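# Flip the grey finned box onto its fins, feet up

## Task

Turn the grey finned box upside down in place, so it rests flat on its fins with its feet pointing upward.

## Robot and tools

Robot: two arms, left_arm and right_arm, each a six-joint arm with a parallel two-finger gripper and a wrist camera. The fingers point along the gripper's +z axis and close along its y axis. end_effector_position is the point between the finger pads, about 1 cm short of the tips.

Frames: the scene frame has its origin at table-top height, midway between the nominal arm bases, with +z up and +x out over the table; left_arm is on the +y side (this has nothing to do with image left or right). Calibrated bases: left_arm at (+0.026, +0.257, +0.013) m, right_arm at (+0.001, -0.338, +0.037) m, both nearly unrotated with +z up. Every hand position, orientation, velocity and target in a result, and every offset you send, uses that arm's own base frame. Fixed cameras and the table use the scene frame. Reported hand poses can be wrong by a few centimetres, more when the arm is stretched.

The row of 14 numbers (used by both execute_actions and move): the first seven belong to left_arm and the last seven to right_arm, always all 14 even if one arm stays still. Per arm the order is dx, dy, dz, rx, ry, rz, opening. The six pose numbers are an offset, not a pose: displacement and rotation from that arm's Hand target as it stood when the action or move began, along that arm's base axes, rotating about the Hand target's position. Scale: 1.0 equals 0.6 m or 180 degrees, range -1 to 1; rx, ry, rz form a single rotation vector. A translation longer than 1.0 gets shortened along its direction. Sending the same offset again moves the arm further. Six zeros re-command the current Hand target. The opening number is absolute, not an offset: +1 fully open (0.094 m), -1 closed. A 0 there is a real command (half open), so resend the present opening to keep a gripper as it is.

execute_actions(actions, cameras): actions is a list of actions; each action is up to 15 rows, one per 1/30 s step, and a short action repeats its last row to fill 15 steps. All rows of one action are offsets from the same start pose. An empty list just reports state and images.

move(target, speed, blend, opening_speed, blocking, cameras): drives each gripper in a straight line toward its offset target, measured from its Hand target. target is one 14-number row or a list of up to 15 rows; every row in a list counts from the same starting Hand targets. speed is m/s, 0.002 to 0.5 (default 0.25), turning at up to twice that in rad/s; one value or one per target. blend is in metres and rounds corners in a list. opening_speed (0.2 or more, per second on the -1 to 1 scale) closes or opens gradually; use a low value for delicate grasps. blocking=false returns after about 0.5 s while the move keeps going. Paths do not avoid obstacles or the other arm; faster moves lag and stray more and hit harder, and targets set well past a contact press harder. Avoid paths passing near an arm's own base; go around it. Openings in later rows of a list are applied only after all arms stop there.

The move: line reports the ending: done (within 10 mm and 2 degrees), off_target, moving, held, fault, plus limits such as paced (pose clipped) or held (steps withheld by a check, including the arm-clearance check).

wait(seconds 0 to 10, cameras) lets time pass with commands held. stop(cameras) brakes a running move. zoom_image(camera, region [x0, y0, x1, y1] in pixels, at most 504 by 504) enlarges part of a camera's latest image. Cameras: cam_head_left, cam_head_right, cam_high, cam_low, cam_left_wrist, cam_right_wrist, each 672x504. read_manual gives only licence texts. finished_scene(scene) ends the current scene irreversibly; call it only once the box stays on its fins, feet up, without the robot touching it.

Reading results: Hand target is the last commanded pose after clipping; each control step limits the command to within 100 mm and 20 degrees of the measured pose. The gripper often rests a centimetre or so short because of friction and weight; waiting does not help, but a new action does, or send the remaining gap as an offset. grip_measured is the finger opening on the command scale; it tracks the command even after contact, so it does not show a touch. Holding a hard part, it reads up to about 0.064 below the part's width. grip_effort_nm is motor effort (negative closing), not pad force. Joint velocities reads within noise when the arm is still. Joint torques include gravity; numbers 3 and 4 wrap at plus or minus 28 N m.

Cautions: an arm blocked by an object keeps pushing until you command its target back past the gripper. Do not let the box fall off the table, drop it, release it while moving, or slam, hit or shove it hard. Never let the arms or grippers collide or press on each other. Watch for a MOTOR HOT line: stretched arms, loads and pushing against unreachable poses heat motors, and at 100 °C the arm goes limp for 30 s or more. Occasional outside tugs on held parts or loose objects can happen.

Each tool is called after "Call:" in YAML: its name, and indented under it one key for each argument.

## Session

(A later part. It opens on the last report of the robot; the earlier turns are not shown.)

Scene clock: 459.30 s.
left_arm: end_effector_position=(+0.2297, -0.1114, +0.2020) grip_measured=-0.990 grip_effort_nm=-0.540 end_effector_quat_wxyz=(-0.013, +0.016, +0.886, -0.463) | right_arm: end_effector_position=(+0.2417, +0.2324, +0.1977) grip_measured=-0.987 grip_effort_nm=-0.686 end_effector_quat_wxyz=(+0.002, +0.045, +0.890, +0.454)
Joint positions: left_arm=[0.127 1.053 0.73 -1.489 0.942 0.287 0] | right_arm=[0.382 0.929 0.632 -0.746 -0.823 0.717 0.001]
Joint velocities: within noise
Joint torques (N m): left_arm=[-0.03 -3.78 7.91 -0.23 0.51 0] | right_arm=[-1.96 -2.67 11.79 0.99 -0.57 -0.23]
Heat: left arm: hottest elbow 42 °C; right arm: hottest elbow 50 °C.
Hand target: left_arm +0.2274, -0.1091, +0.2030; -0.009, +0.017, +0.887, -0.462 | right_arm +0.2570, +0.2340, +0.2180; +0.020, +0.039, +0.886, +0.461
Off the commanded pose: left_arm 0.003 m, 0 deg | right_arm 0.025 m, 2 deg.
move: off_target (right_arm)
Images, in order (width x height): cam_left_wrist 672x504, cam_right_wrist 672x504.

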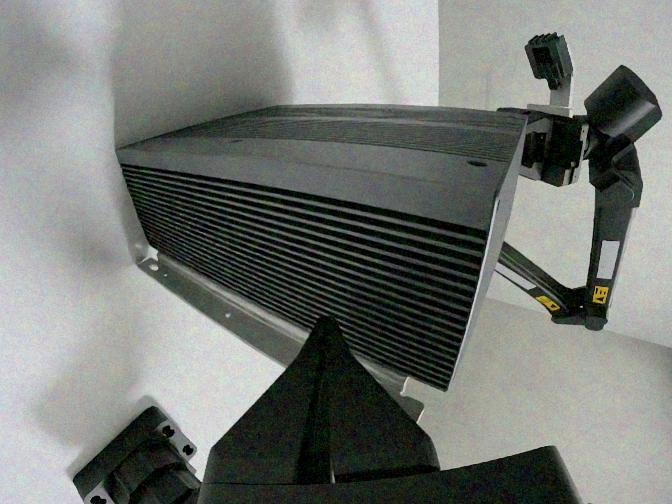

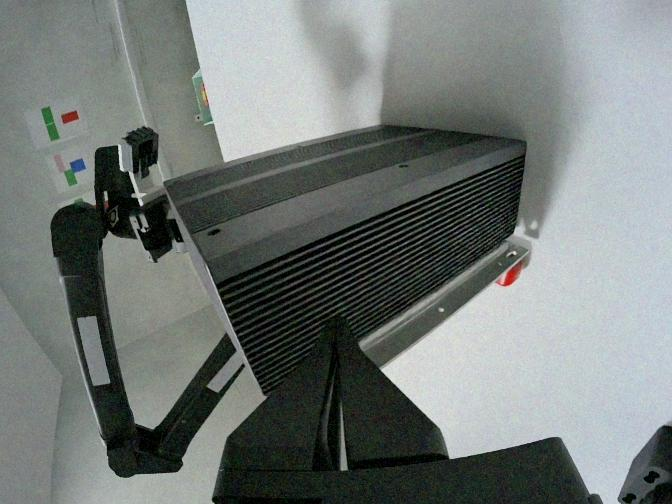

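Call:
move:
  target: [0, -0.095, 0, 0, 0, 0, -1, 0, 0.1, 0, 0, 0, 0, -1]
  speed: 0.06
  cameras: ["cam_left_wrist", "cam_right_wrist", "cam_high"]

Scene clock: 467.50 s.
left_arm: end_effector_position=(+0.2432, -0.1318, +0.2028) grip_measured=-0.990 grip_effort_nm=-0.530 end_effector_quat_wxyz=(+0.020, -0.019, +0.900, -0.435) | right_arm: end_effector_position=(+0.2567, +0.2472, +0.1892) grip_measured=-0.987 grip_effort_nm=-0.691 end_effector_quat_wxyz=(+0.022, +0.096, +0.899, +0.427)
Joint positions: left_arm=[0.013 0.958 0.704 -1.249 0.9 -0.061 0] | right_arm=[0.459 0.952 0.634 -0.639 -0.682 0.896 0.001]
Joint velocities: within noise
Joint torques (N m): left_arm=[-9.11 -2.37 7.24 1.31 2.97 -0.27] | right_arm=[7.06 -0.73 12.71 3.81 -2.09 0.05]
Heat: left arm: hottest elbow 42 °C; right arm: hottest elbow 50 °C.
Hand target: left_arm +0.2274, -0.1661, +0.2031; -0.009, +0.017, +0.887, -0.462 | right_arm +0.2570, +0.2940, +0.2180; +0.020, +0.039, +0.886, +0.461
Off the commanded pose: left_arm 0.038 m, 6 deg | right_arm 0.055 m, 8 deg.
move: off_target (left_arm, right_arm)
Images, in order (width x height): cam_high 672x504, cam_left_wrist 672x504, cam_right_wrist 672x504.

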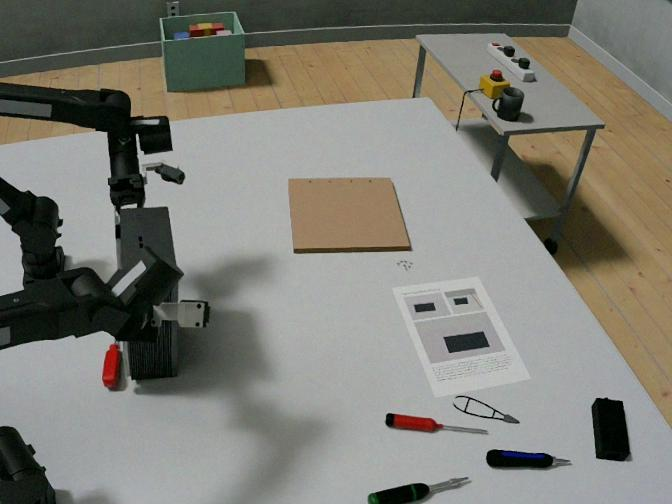

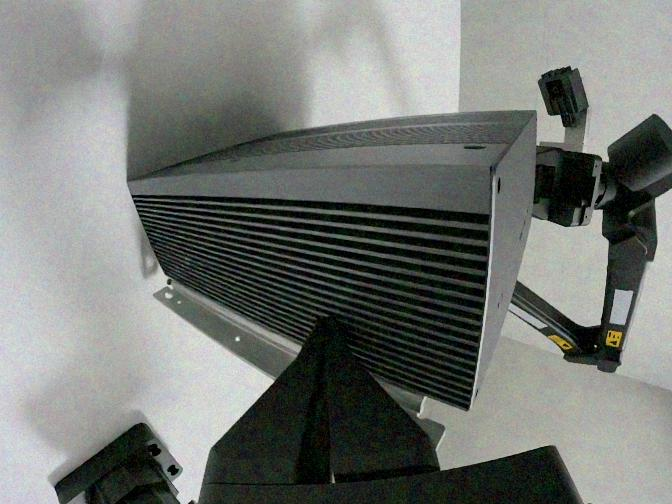

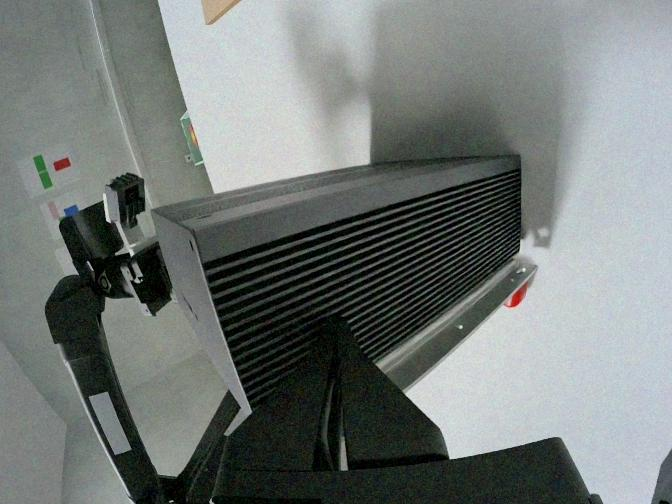

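Call:
move:
  target:
    - [0.1417, -0.0053, 0.0127, 0, 0, 0, -1, 0.1412, -0.0123, 0.0127, 0, 0, 0, -1]
    - [0.2042, -0.0078, 0.0017, 0, 0, 0, -1, 0.2033, -0.0178, 0.0017, 0, 0, 0, -1]
    - [0.275, -0.0105, -0.0217, 0, 0, 0, -1, 0.2738, -0.024, -0.0217, 0, 0, 0, -1]
  speed: [0.05, 0.05, 0.04]
  blend: [0.02, 0.02, 0]
  cameras: ["cam_left_wrist", "cam_right_wrist", "cam_low"]

Scene clock: 498.87 s.
left_arm: end_effector_position=(+0.3806, -0.1348, +0.1587) grip_measured=-0.990 grip_effort_nm=-0.530 end_effector_quat_wxyz=(-0.023, -0.032, +0.899, -0.437) | right_arm: end_effector_position=(+0.4049, +0.2371, +0.1430) grip_measured=-0.988 grip_effort_nm=-0.676 end_effector_quat_wxyz=(-0.010, +0.096, +0.904, +0.416)
Joint positions: left_arm=[0.002 1.455 0.977 -1.117 0.906 -0.057 0] | right_arm=[0.267 1.467 0.947 -0.674 -0.792 0.637 0.001]
Joint velocities: within noise
Joint torques (N m): left_arm=[-7.24 -10.11 12.4 0.66 2.9 -0.12] | right_arm=[3.37 -13.22 13.96 1.78 -3.09 -0.06]
Heat: left arm: hottest wrist yaw 50 °C; right arm: hottest elbow 56 °C.
Hand target: left_arm +0.3923, -0.1724, +0.1900; -0.009, +0.017, +0.887, -0.462 | right_arm +0.4213, +0.2796, +0.2049; +0.020, +0.039, +0.886, +0.461
Off the commanded pose: left_arm 0.050 m, 7 deg | right_arm 0.077 m, 9 deg.
move: off_target (left_arm, right_arm); blend cut to 0.0191 m at target 1, 0.0191 m at target 2
Images, in order (width x height): cam_low 672x504, cam_left_wrist 672x504, cam_right_wrist 672x504.

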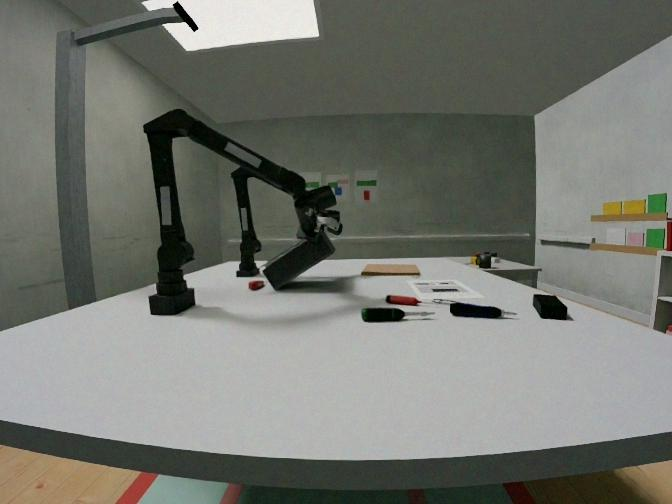

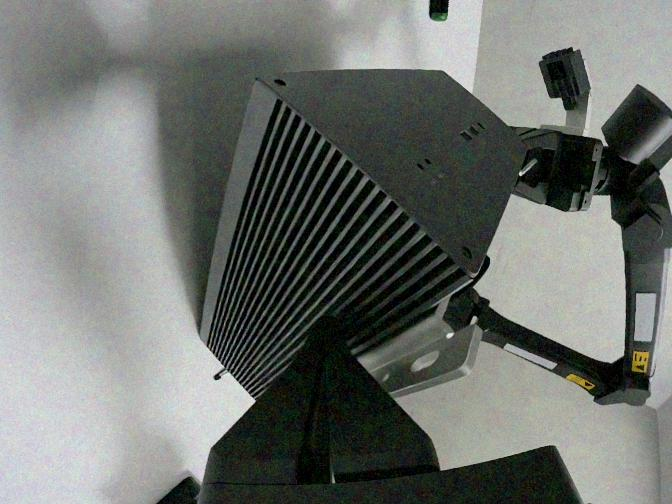

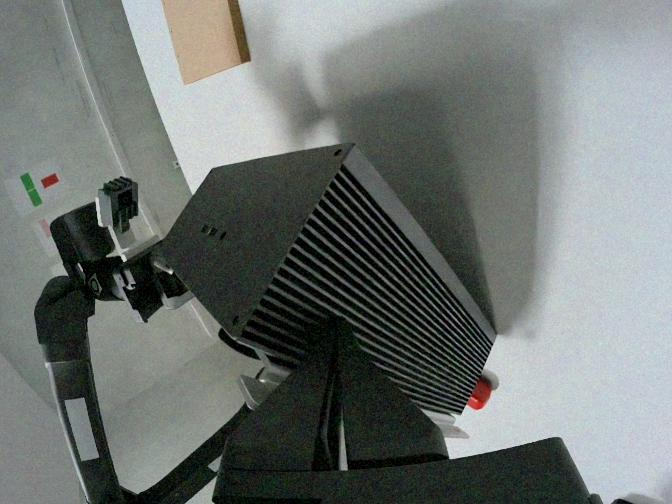

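Call:
move:
  target:
    - [0.06, -0.01, -0.0633, 0, 0, 0, -1, 0.06, 0.003, -0.0667, 0, 0, 0, -1]
    - [0.0917, -0.0115, -0.1217, 0, 0, 0, -1, 0.0917, 0.0005, -0.13, 0, 0, 0, -1]
    - [0.1133, -0.0127, -0.2083, 0, 0, 0, -1, 0.1133, -0.0017, -0.225, 0, 0, 0, -1]
  speed: [0.04, 0.04, 0.035]
  blend: [0.02, 0.02, 0]
  cameras: ["cam_left_wrist", "cam_right_wrist", "cam_low"]

Call:
zoom_image:
  camera: "cam_low"
  region: [240, 220, 380, 310]

Scene clock: 536.43 s.
left_arm: end_effector_position=(+0.4469, -0.1380, +0.0637) grip_measured=-0.990 grip_effort_nm=-0.520 end_effector_quat_wxyz=(-0.004, -0.019, +0.894, -0.448) | right_arm: end_effector_position=(+0.4569, +0.2311, +0.0406) grip_measured=-0.988 grip_effort_nm=-0.672 end_effector_quat_wxyz=(-0.014, +0.094, +0.897, +0.431)
Joint positions: left_arm=[0 1.749 1.034 -0.84 0.928 -0.051 0] | right_arm=[0.216 1.769 0.984 -0.447 -0.841 0.579 0.001]
Joint velocities: within noise
Joint torques (N m): left_arm=[-7.82 -9.7 10.4 1.91 1.93 -0.31] | right_arm=[4.48 -12.4 12.37 3.28 -1.85 0]
Heat: left arm: hottest wrist yaw 53 °C; right arm: hottest elbow 57 °C.
Hand target: left_arm +0.4602, -0.1801, +0.0649; -0.009, +0.017, +0.887, -0.462 | right_arm +0.4893, +0.2785, +0.0700; +0.020, +0.039, +0.886, +0.461
Off the commanded pose: left_arm 0.044 m, 5 deg | right_arm 0.064 m, 8 deg.
move: off_target (left_arm, right_arm)
Images, in order (width x height): cam_low 672x504, cam_left_wrist 672x504, cam_right_wrist 672x504.

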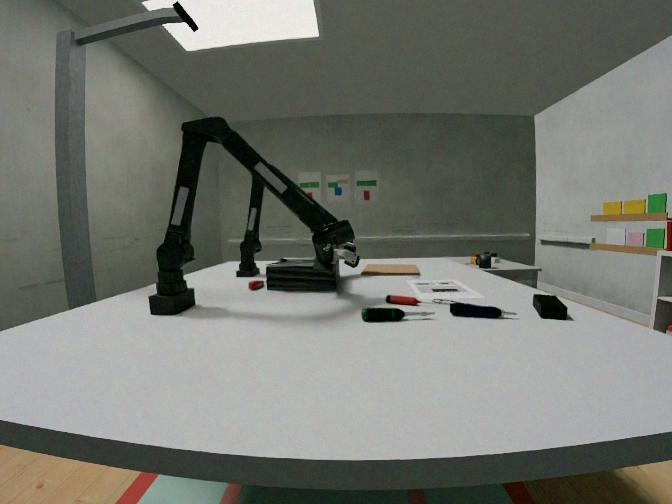

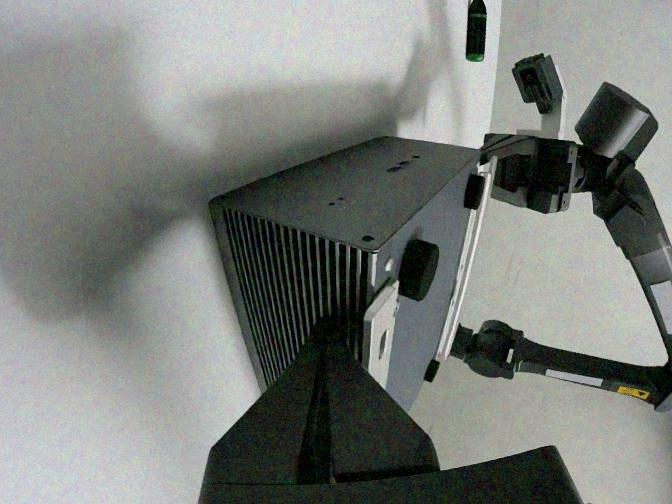

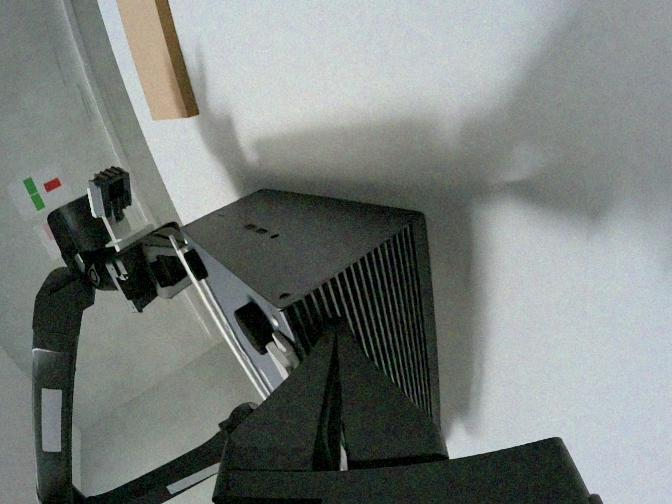

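Scaled by 3.600.

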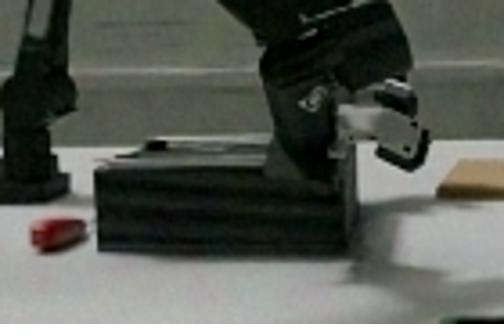

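Call:
wait:
  seconds: 0
  cameras: ["cam_head_left"]

Call:
zoom_image:
  camera: "cam_head_left"
  region: [250, 220, 410, 370]

Scene clock: 558.00 s.
left_arm: end_effector_position=(+0.4470, -0.1380, +0.0637) grip_measured=-0.990 grip_effort_nm=-0.525 end_effector_quat_wxyz=(-0.004, -0.019, +0.894, -0.448) | right_arm: end_effector_position=(+0.4569, +0.2311, +0.0406) grip_measured=-0.988 grip_effort_nm=-0.676 end_effector_quat_wxyz=(-0.014, +0.094, +0.897, +0.431)
Joint positions: left_arm=[0 1.749 1.034 -0.839 0.928 -0.051 0] | right_arm=[0.216 1.769 0.984 -0.447 -0.841 0.579 0.001]
Joint velocities: within noise
Joint torques (N m): left_arm=[-7.71 -9.76 10.4 1.91 1.93 -0.31] | right_arm=[4.72 -11.75 12.36 3.41 -1.84 0.02]
Heat: left arm: hottest elbow 48 °C; right arm: hottest elbow 58 °C.
Hand target: left_arm +0.4603, -0.1801, +0.0649; -0.009, +0.017, +0.887, -0.462 | right_arm +0.4893, +0.2785, +0.0700; +0.020, +0.039, +0.886, +0.461
Tool commands: left_gripper/opening=-1.0 right_gripper/opening=-1.0
Off the commanded pose: left_arm 0.044 m, 5 deg | right_arm 0.064 m, 8 deg.
Images, in order (width x height): cam_head_left 672x504.

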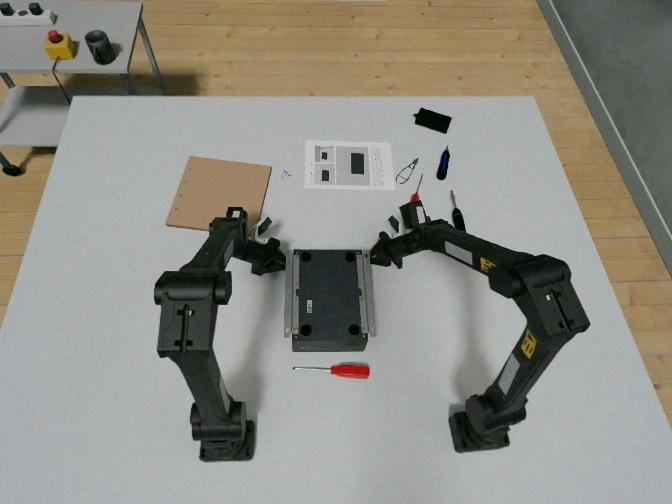

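Scaled by 3.150.

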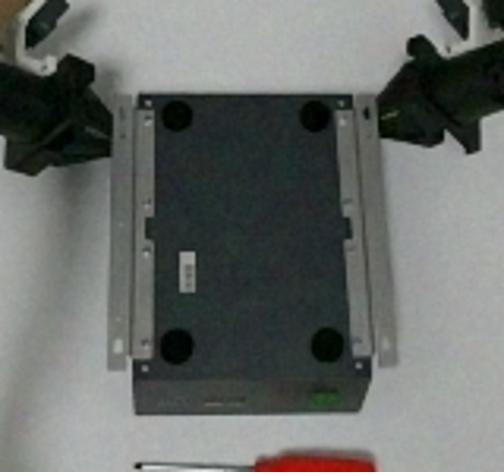

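Call:
move:
  target:
    - [0, -0.0083, 0.05, 0, 0, 0, -1, 0, 0.0083, 0, 0, 0, 0, -1]
    - [0.165, -0.003, 0.05, 0, 0, 0, -1, 0.1367, 0.005, 0, 0, 0, 0, -1]
  speed: [0.05, 0.04]
  blend: [0.01, 0]
  cameras: ["cam_left_wrist", "cam_right_wrist", "cam_head_left"]

Scene clock: 577.80 s.
left_arm: end_effector_position=(+0.5331, -0.1344, +0.0662) grip_measured=-0.990 grip_effort_nm=-0.525 end_effector_quat_wxyz=(-0.030, -0.037, +0.898, -0.438) | right_arm: end_effector_position=(+0.5544, +0.2309, +0.0414) grip_measured=-0.988 grip_effort_nm=-0.672 end_effector_quat_wxyz=(+0.007, +0.088, +0.894, +0.438)
Joint positions: left_arm=[0.003 1.943 1.352 -1.02 0.909 -0.059 0] | right_arm=[0.178 1.95 1.268 -0.535 -0.855 0.538 0.001]
Joint velocities: within noise
Joint torques (N m): left_arm=[-7.06 -15.62 13.74 0.85 2.78 -0.06] | right_arm=[4.89 -16.56 12.21 1.39 -1.81 -0.03]
Heat: left arm: hottest elbow 48 °C; right arm: hottest elbow 58 °C.
Hand target: left_arm +0.5594, -0.1818, +0.0948; -0.009, +0.017, +0.887, -0.462 | right_arm +0.5713, +0.2815, +0.0699; +0.020, +0.039, +0.886, +0.461
Off the commanded pose: left_arm 0.061 m, 7 deg | right_arm 0.061 m, 6 deg.
move: off_target (left_arm, right_arm)
Images, in order (width x height): cam_head_left 672x504, cam_left_wrist 672x504, cam_right_wrist 672x504.

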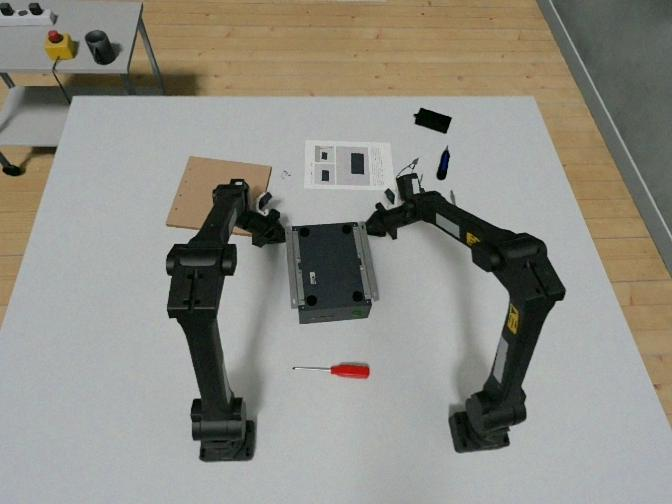

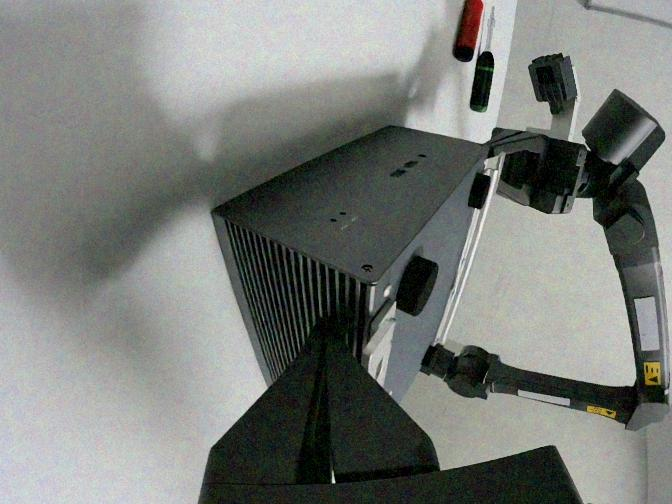

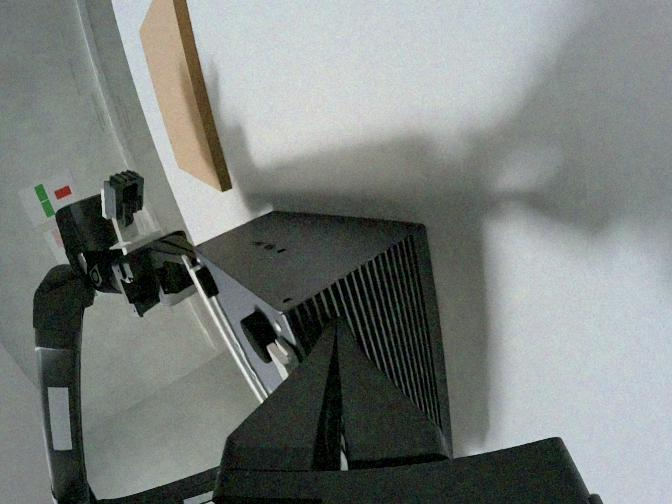

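Call:
move:
  target:
    - [-0.0333, 0, -0.0667, 0, 0, 0, -1, -0.02, 0, -0.0583, 0, 0, 0, -1]
    - [-0.04, 0.105, -0.0667, 0, 0, 0, -1, -0.025, -0.1092, -0.0583, 0, 0, 0, -1]
    - [-0.04, 0.2533, -0.0667, 0, 0, 0, -1, -0.025, -0.2583, -0.0583, 0, 0, 0, -1]
  speed: [0.04, 0.035, 0.08]
  blend: [0, 0.005, 0]

Call:
zoom_image:
  camera: "cam_low"
  region: [260, 230, 400, 310]

Call:
zoom_image:
  camera: "cam_head_left"
  region: [250, 200, 410, 340]

Scene clock: 595.67 s.
left_arm: end_effector_position=(+0.5255, -0.0341, +0.0603) grip_measured=-0.990 grip_effort_nm=-0.525 end_effector_quat_wxyz=(-0.010, +0.014, +0.886, -0.463) | right_arm: end_effector_position=(+0.5415, +0.1314, +0.0300) grip_measured=-0.988 grip_effort_nm=-0.676 end_effector_quat_wxyz=(+0.009, +0.044, +0.887, +0.459)
Joint positions: left_arm=[0.2 2.022 1.43 -1.303 0.924 0.393 0] | right_arm=[-0.015 1.982 1.278 -0.793 -0.953 0.121 0.001]
Joint velocities: within noise
Joint torques (N m): left_arm=[-0.44 -14.39 9.83 -0.35 0.49 0.03] | right_arm=[-1.49 -14.86 8.91 0.31 -0.72 -0.23]
Heat: left arm: hottest elbow 51 °C; right arm: hottest elbow 59 °C.
Hand target: left_arm +0.5353, -0.0299, +0.0549; -0.009, +0.017, +0.887, -0.462 | right_arm +0.5563, +0.1266, +0.0350; +0.020, +0.039, +0.886, +0.461
Off the commanded pose: left_arm 0.012 m, 0 deg | right_arm 0.016 m, 1 deg.
move: off_target (left_arm, right_arm)

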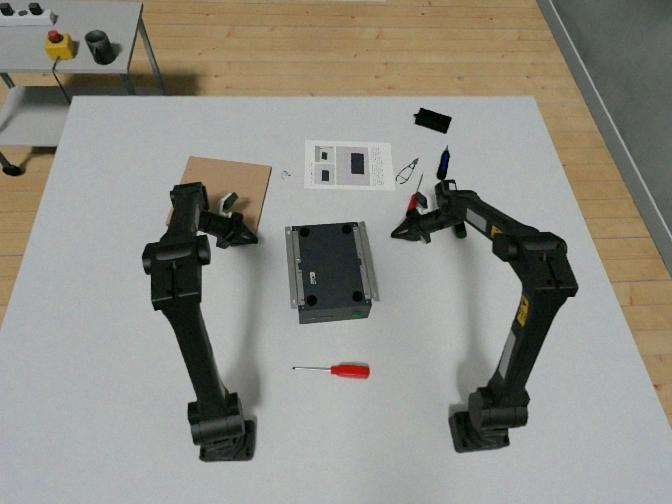

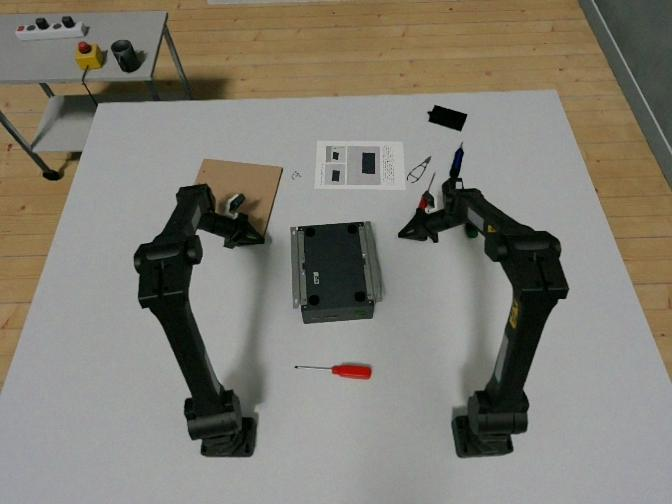

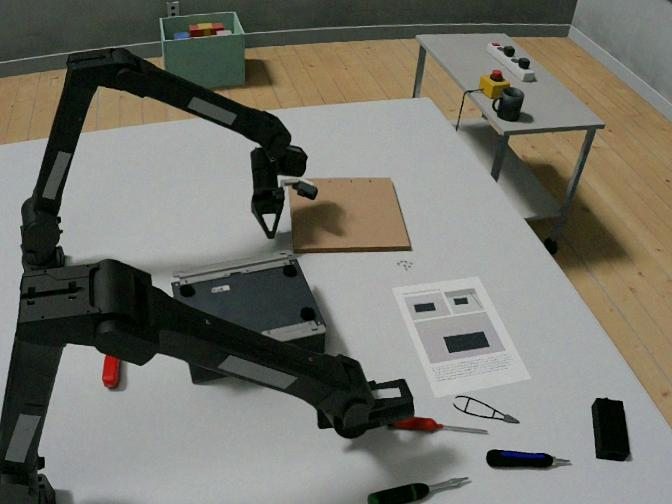

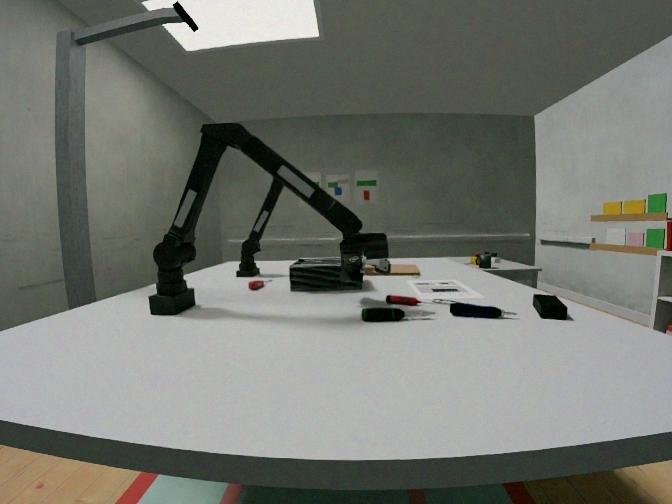

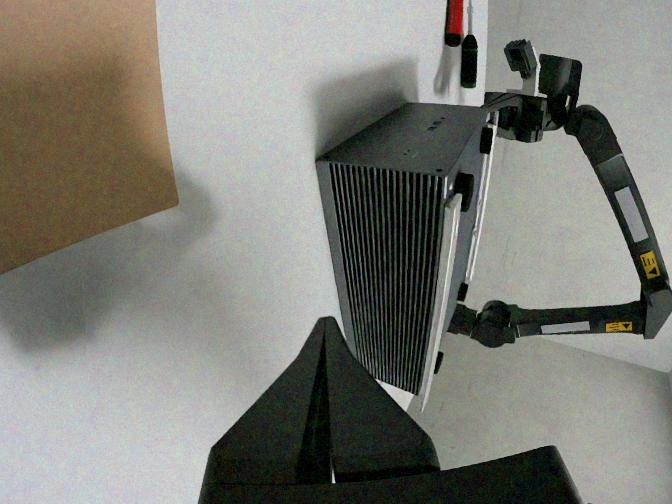

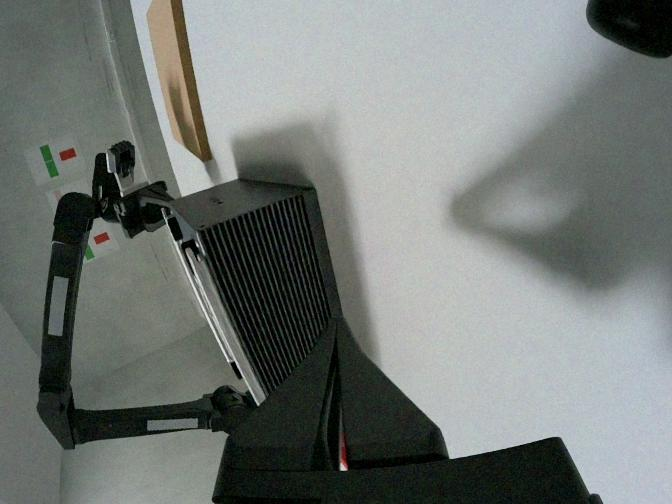

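Scaled by 3.600.

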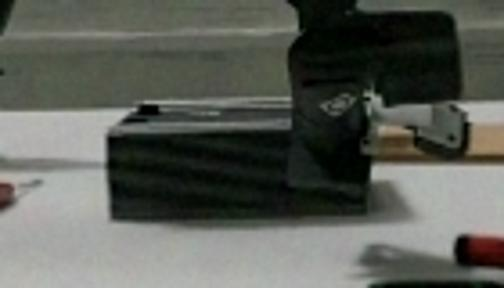

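Scaled by 3.150.

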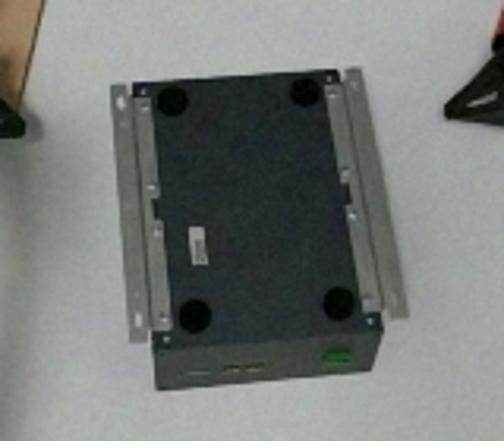

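Call:
finished_scene:
  scene: 2

The scene is finished: the task was done.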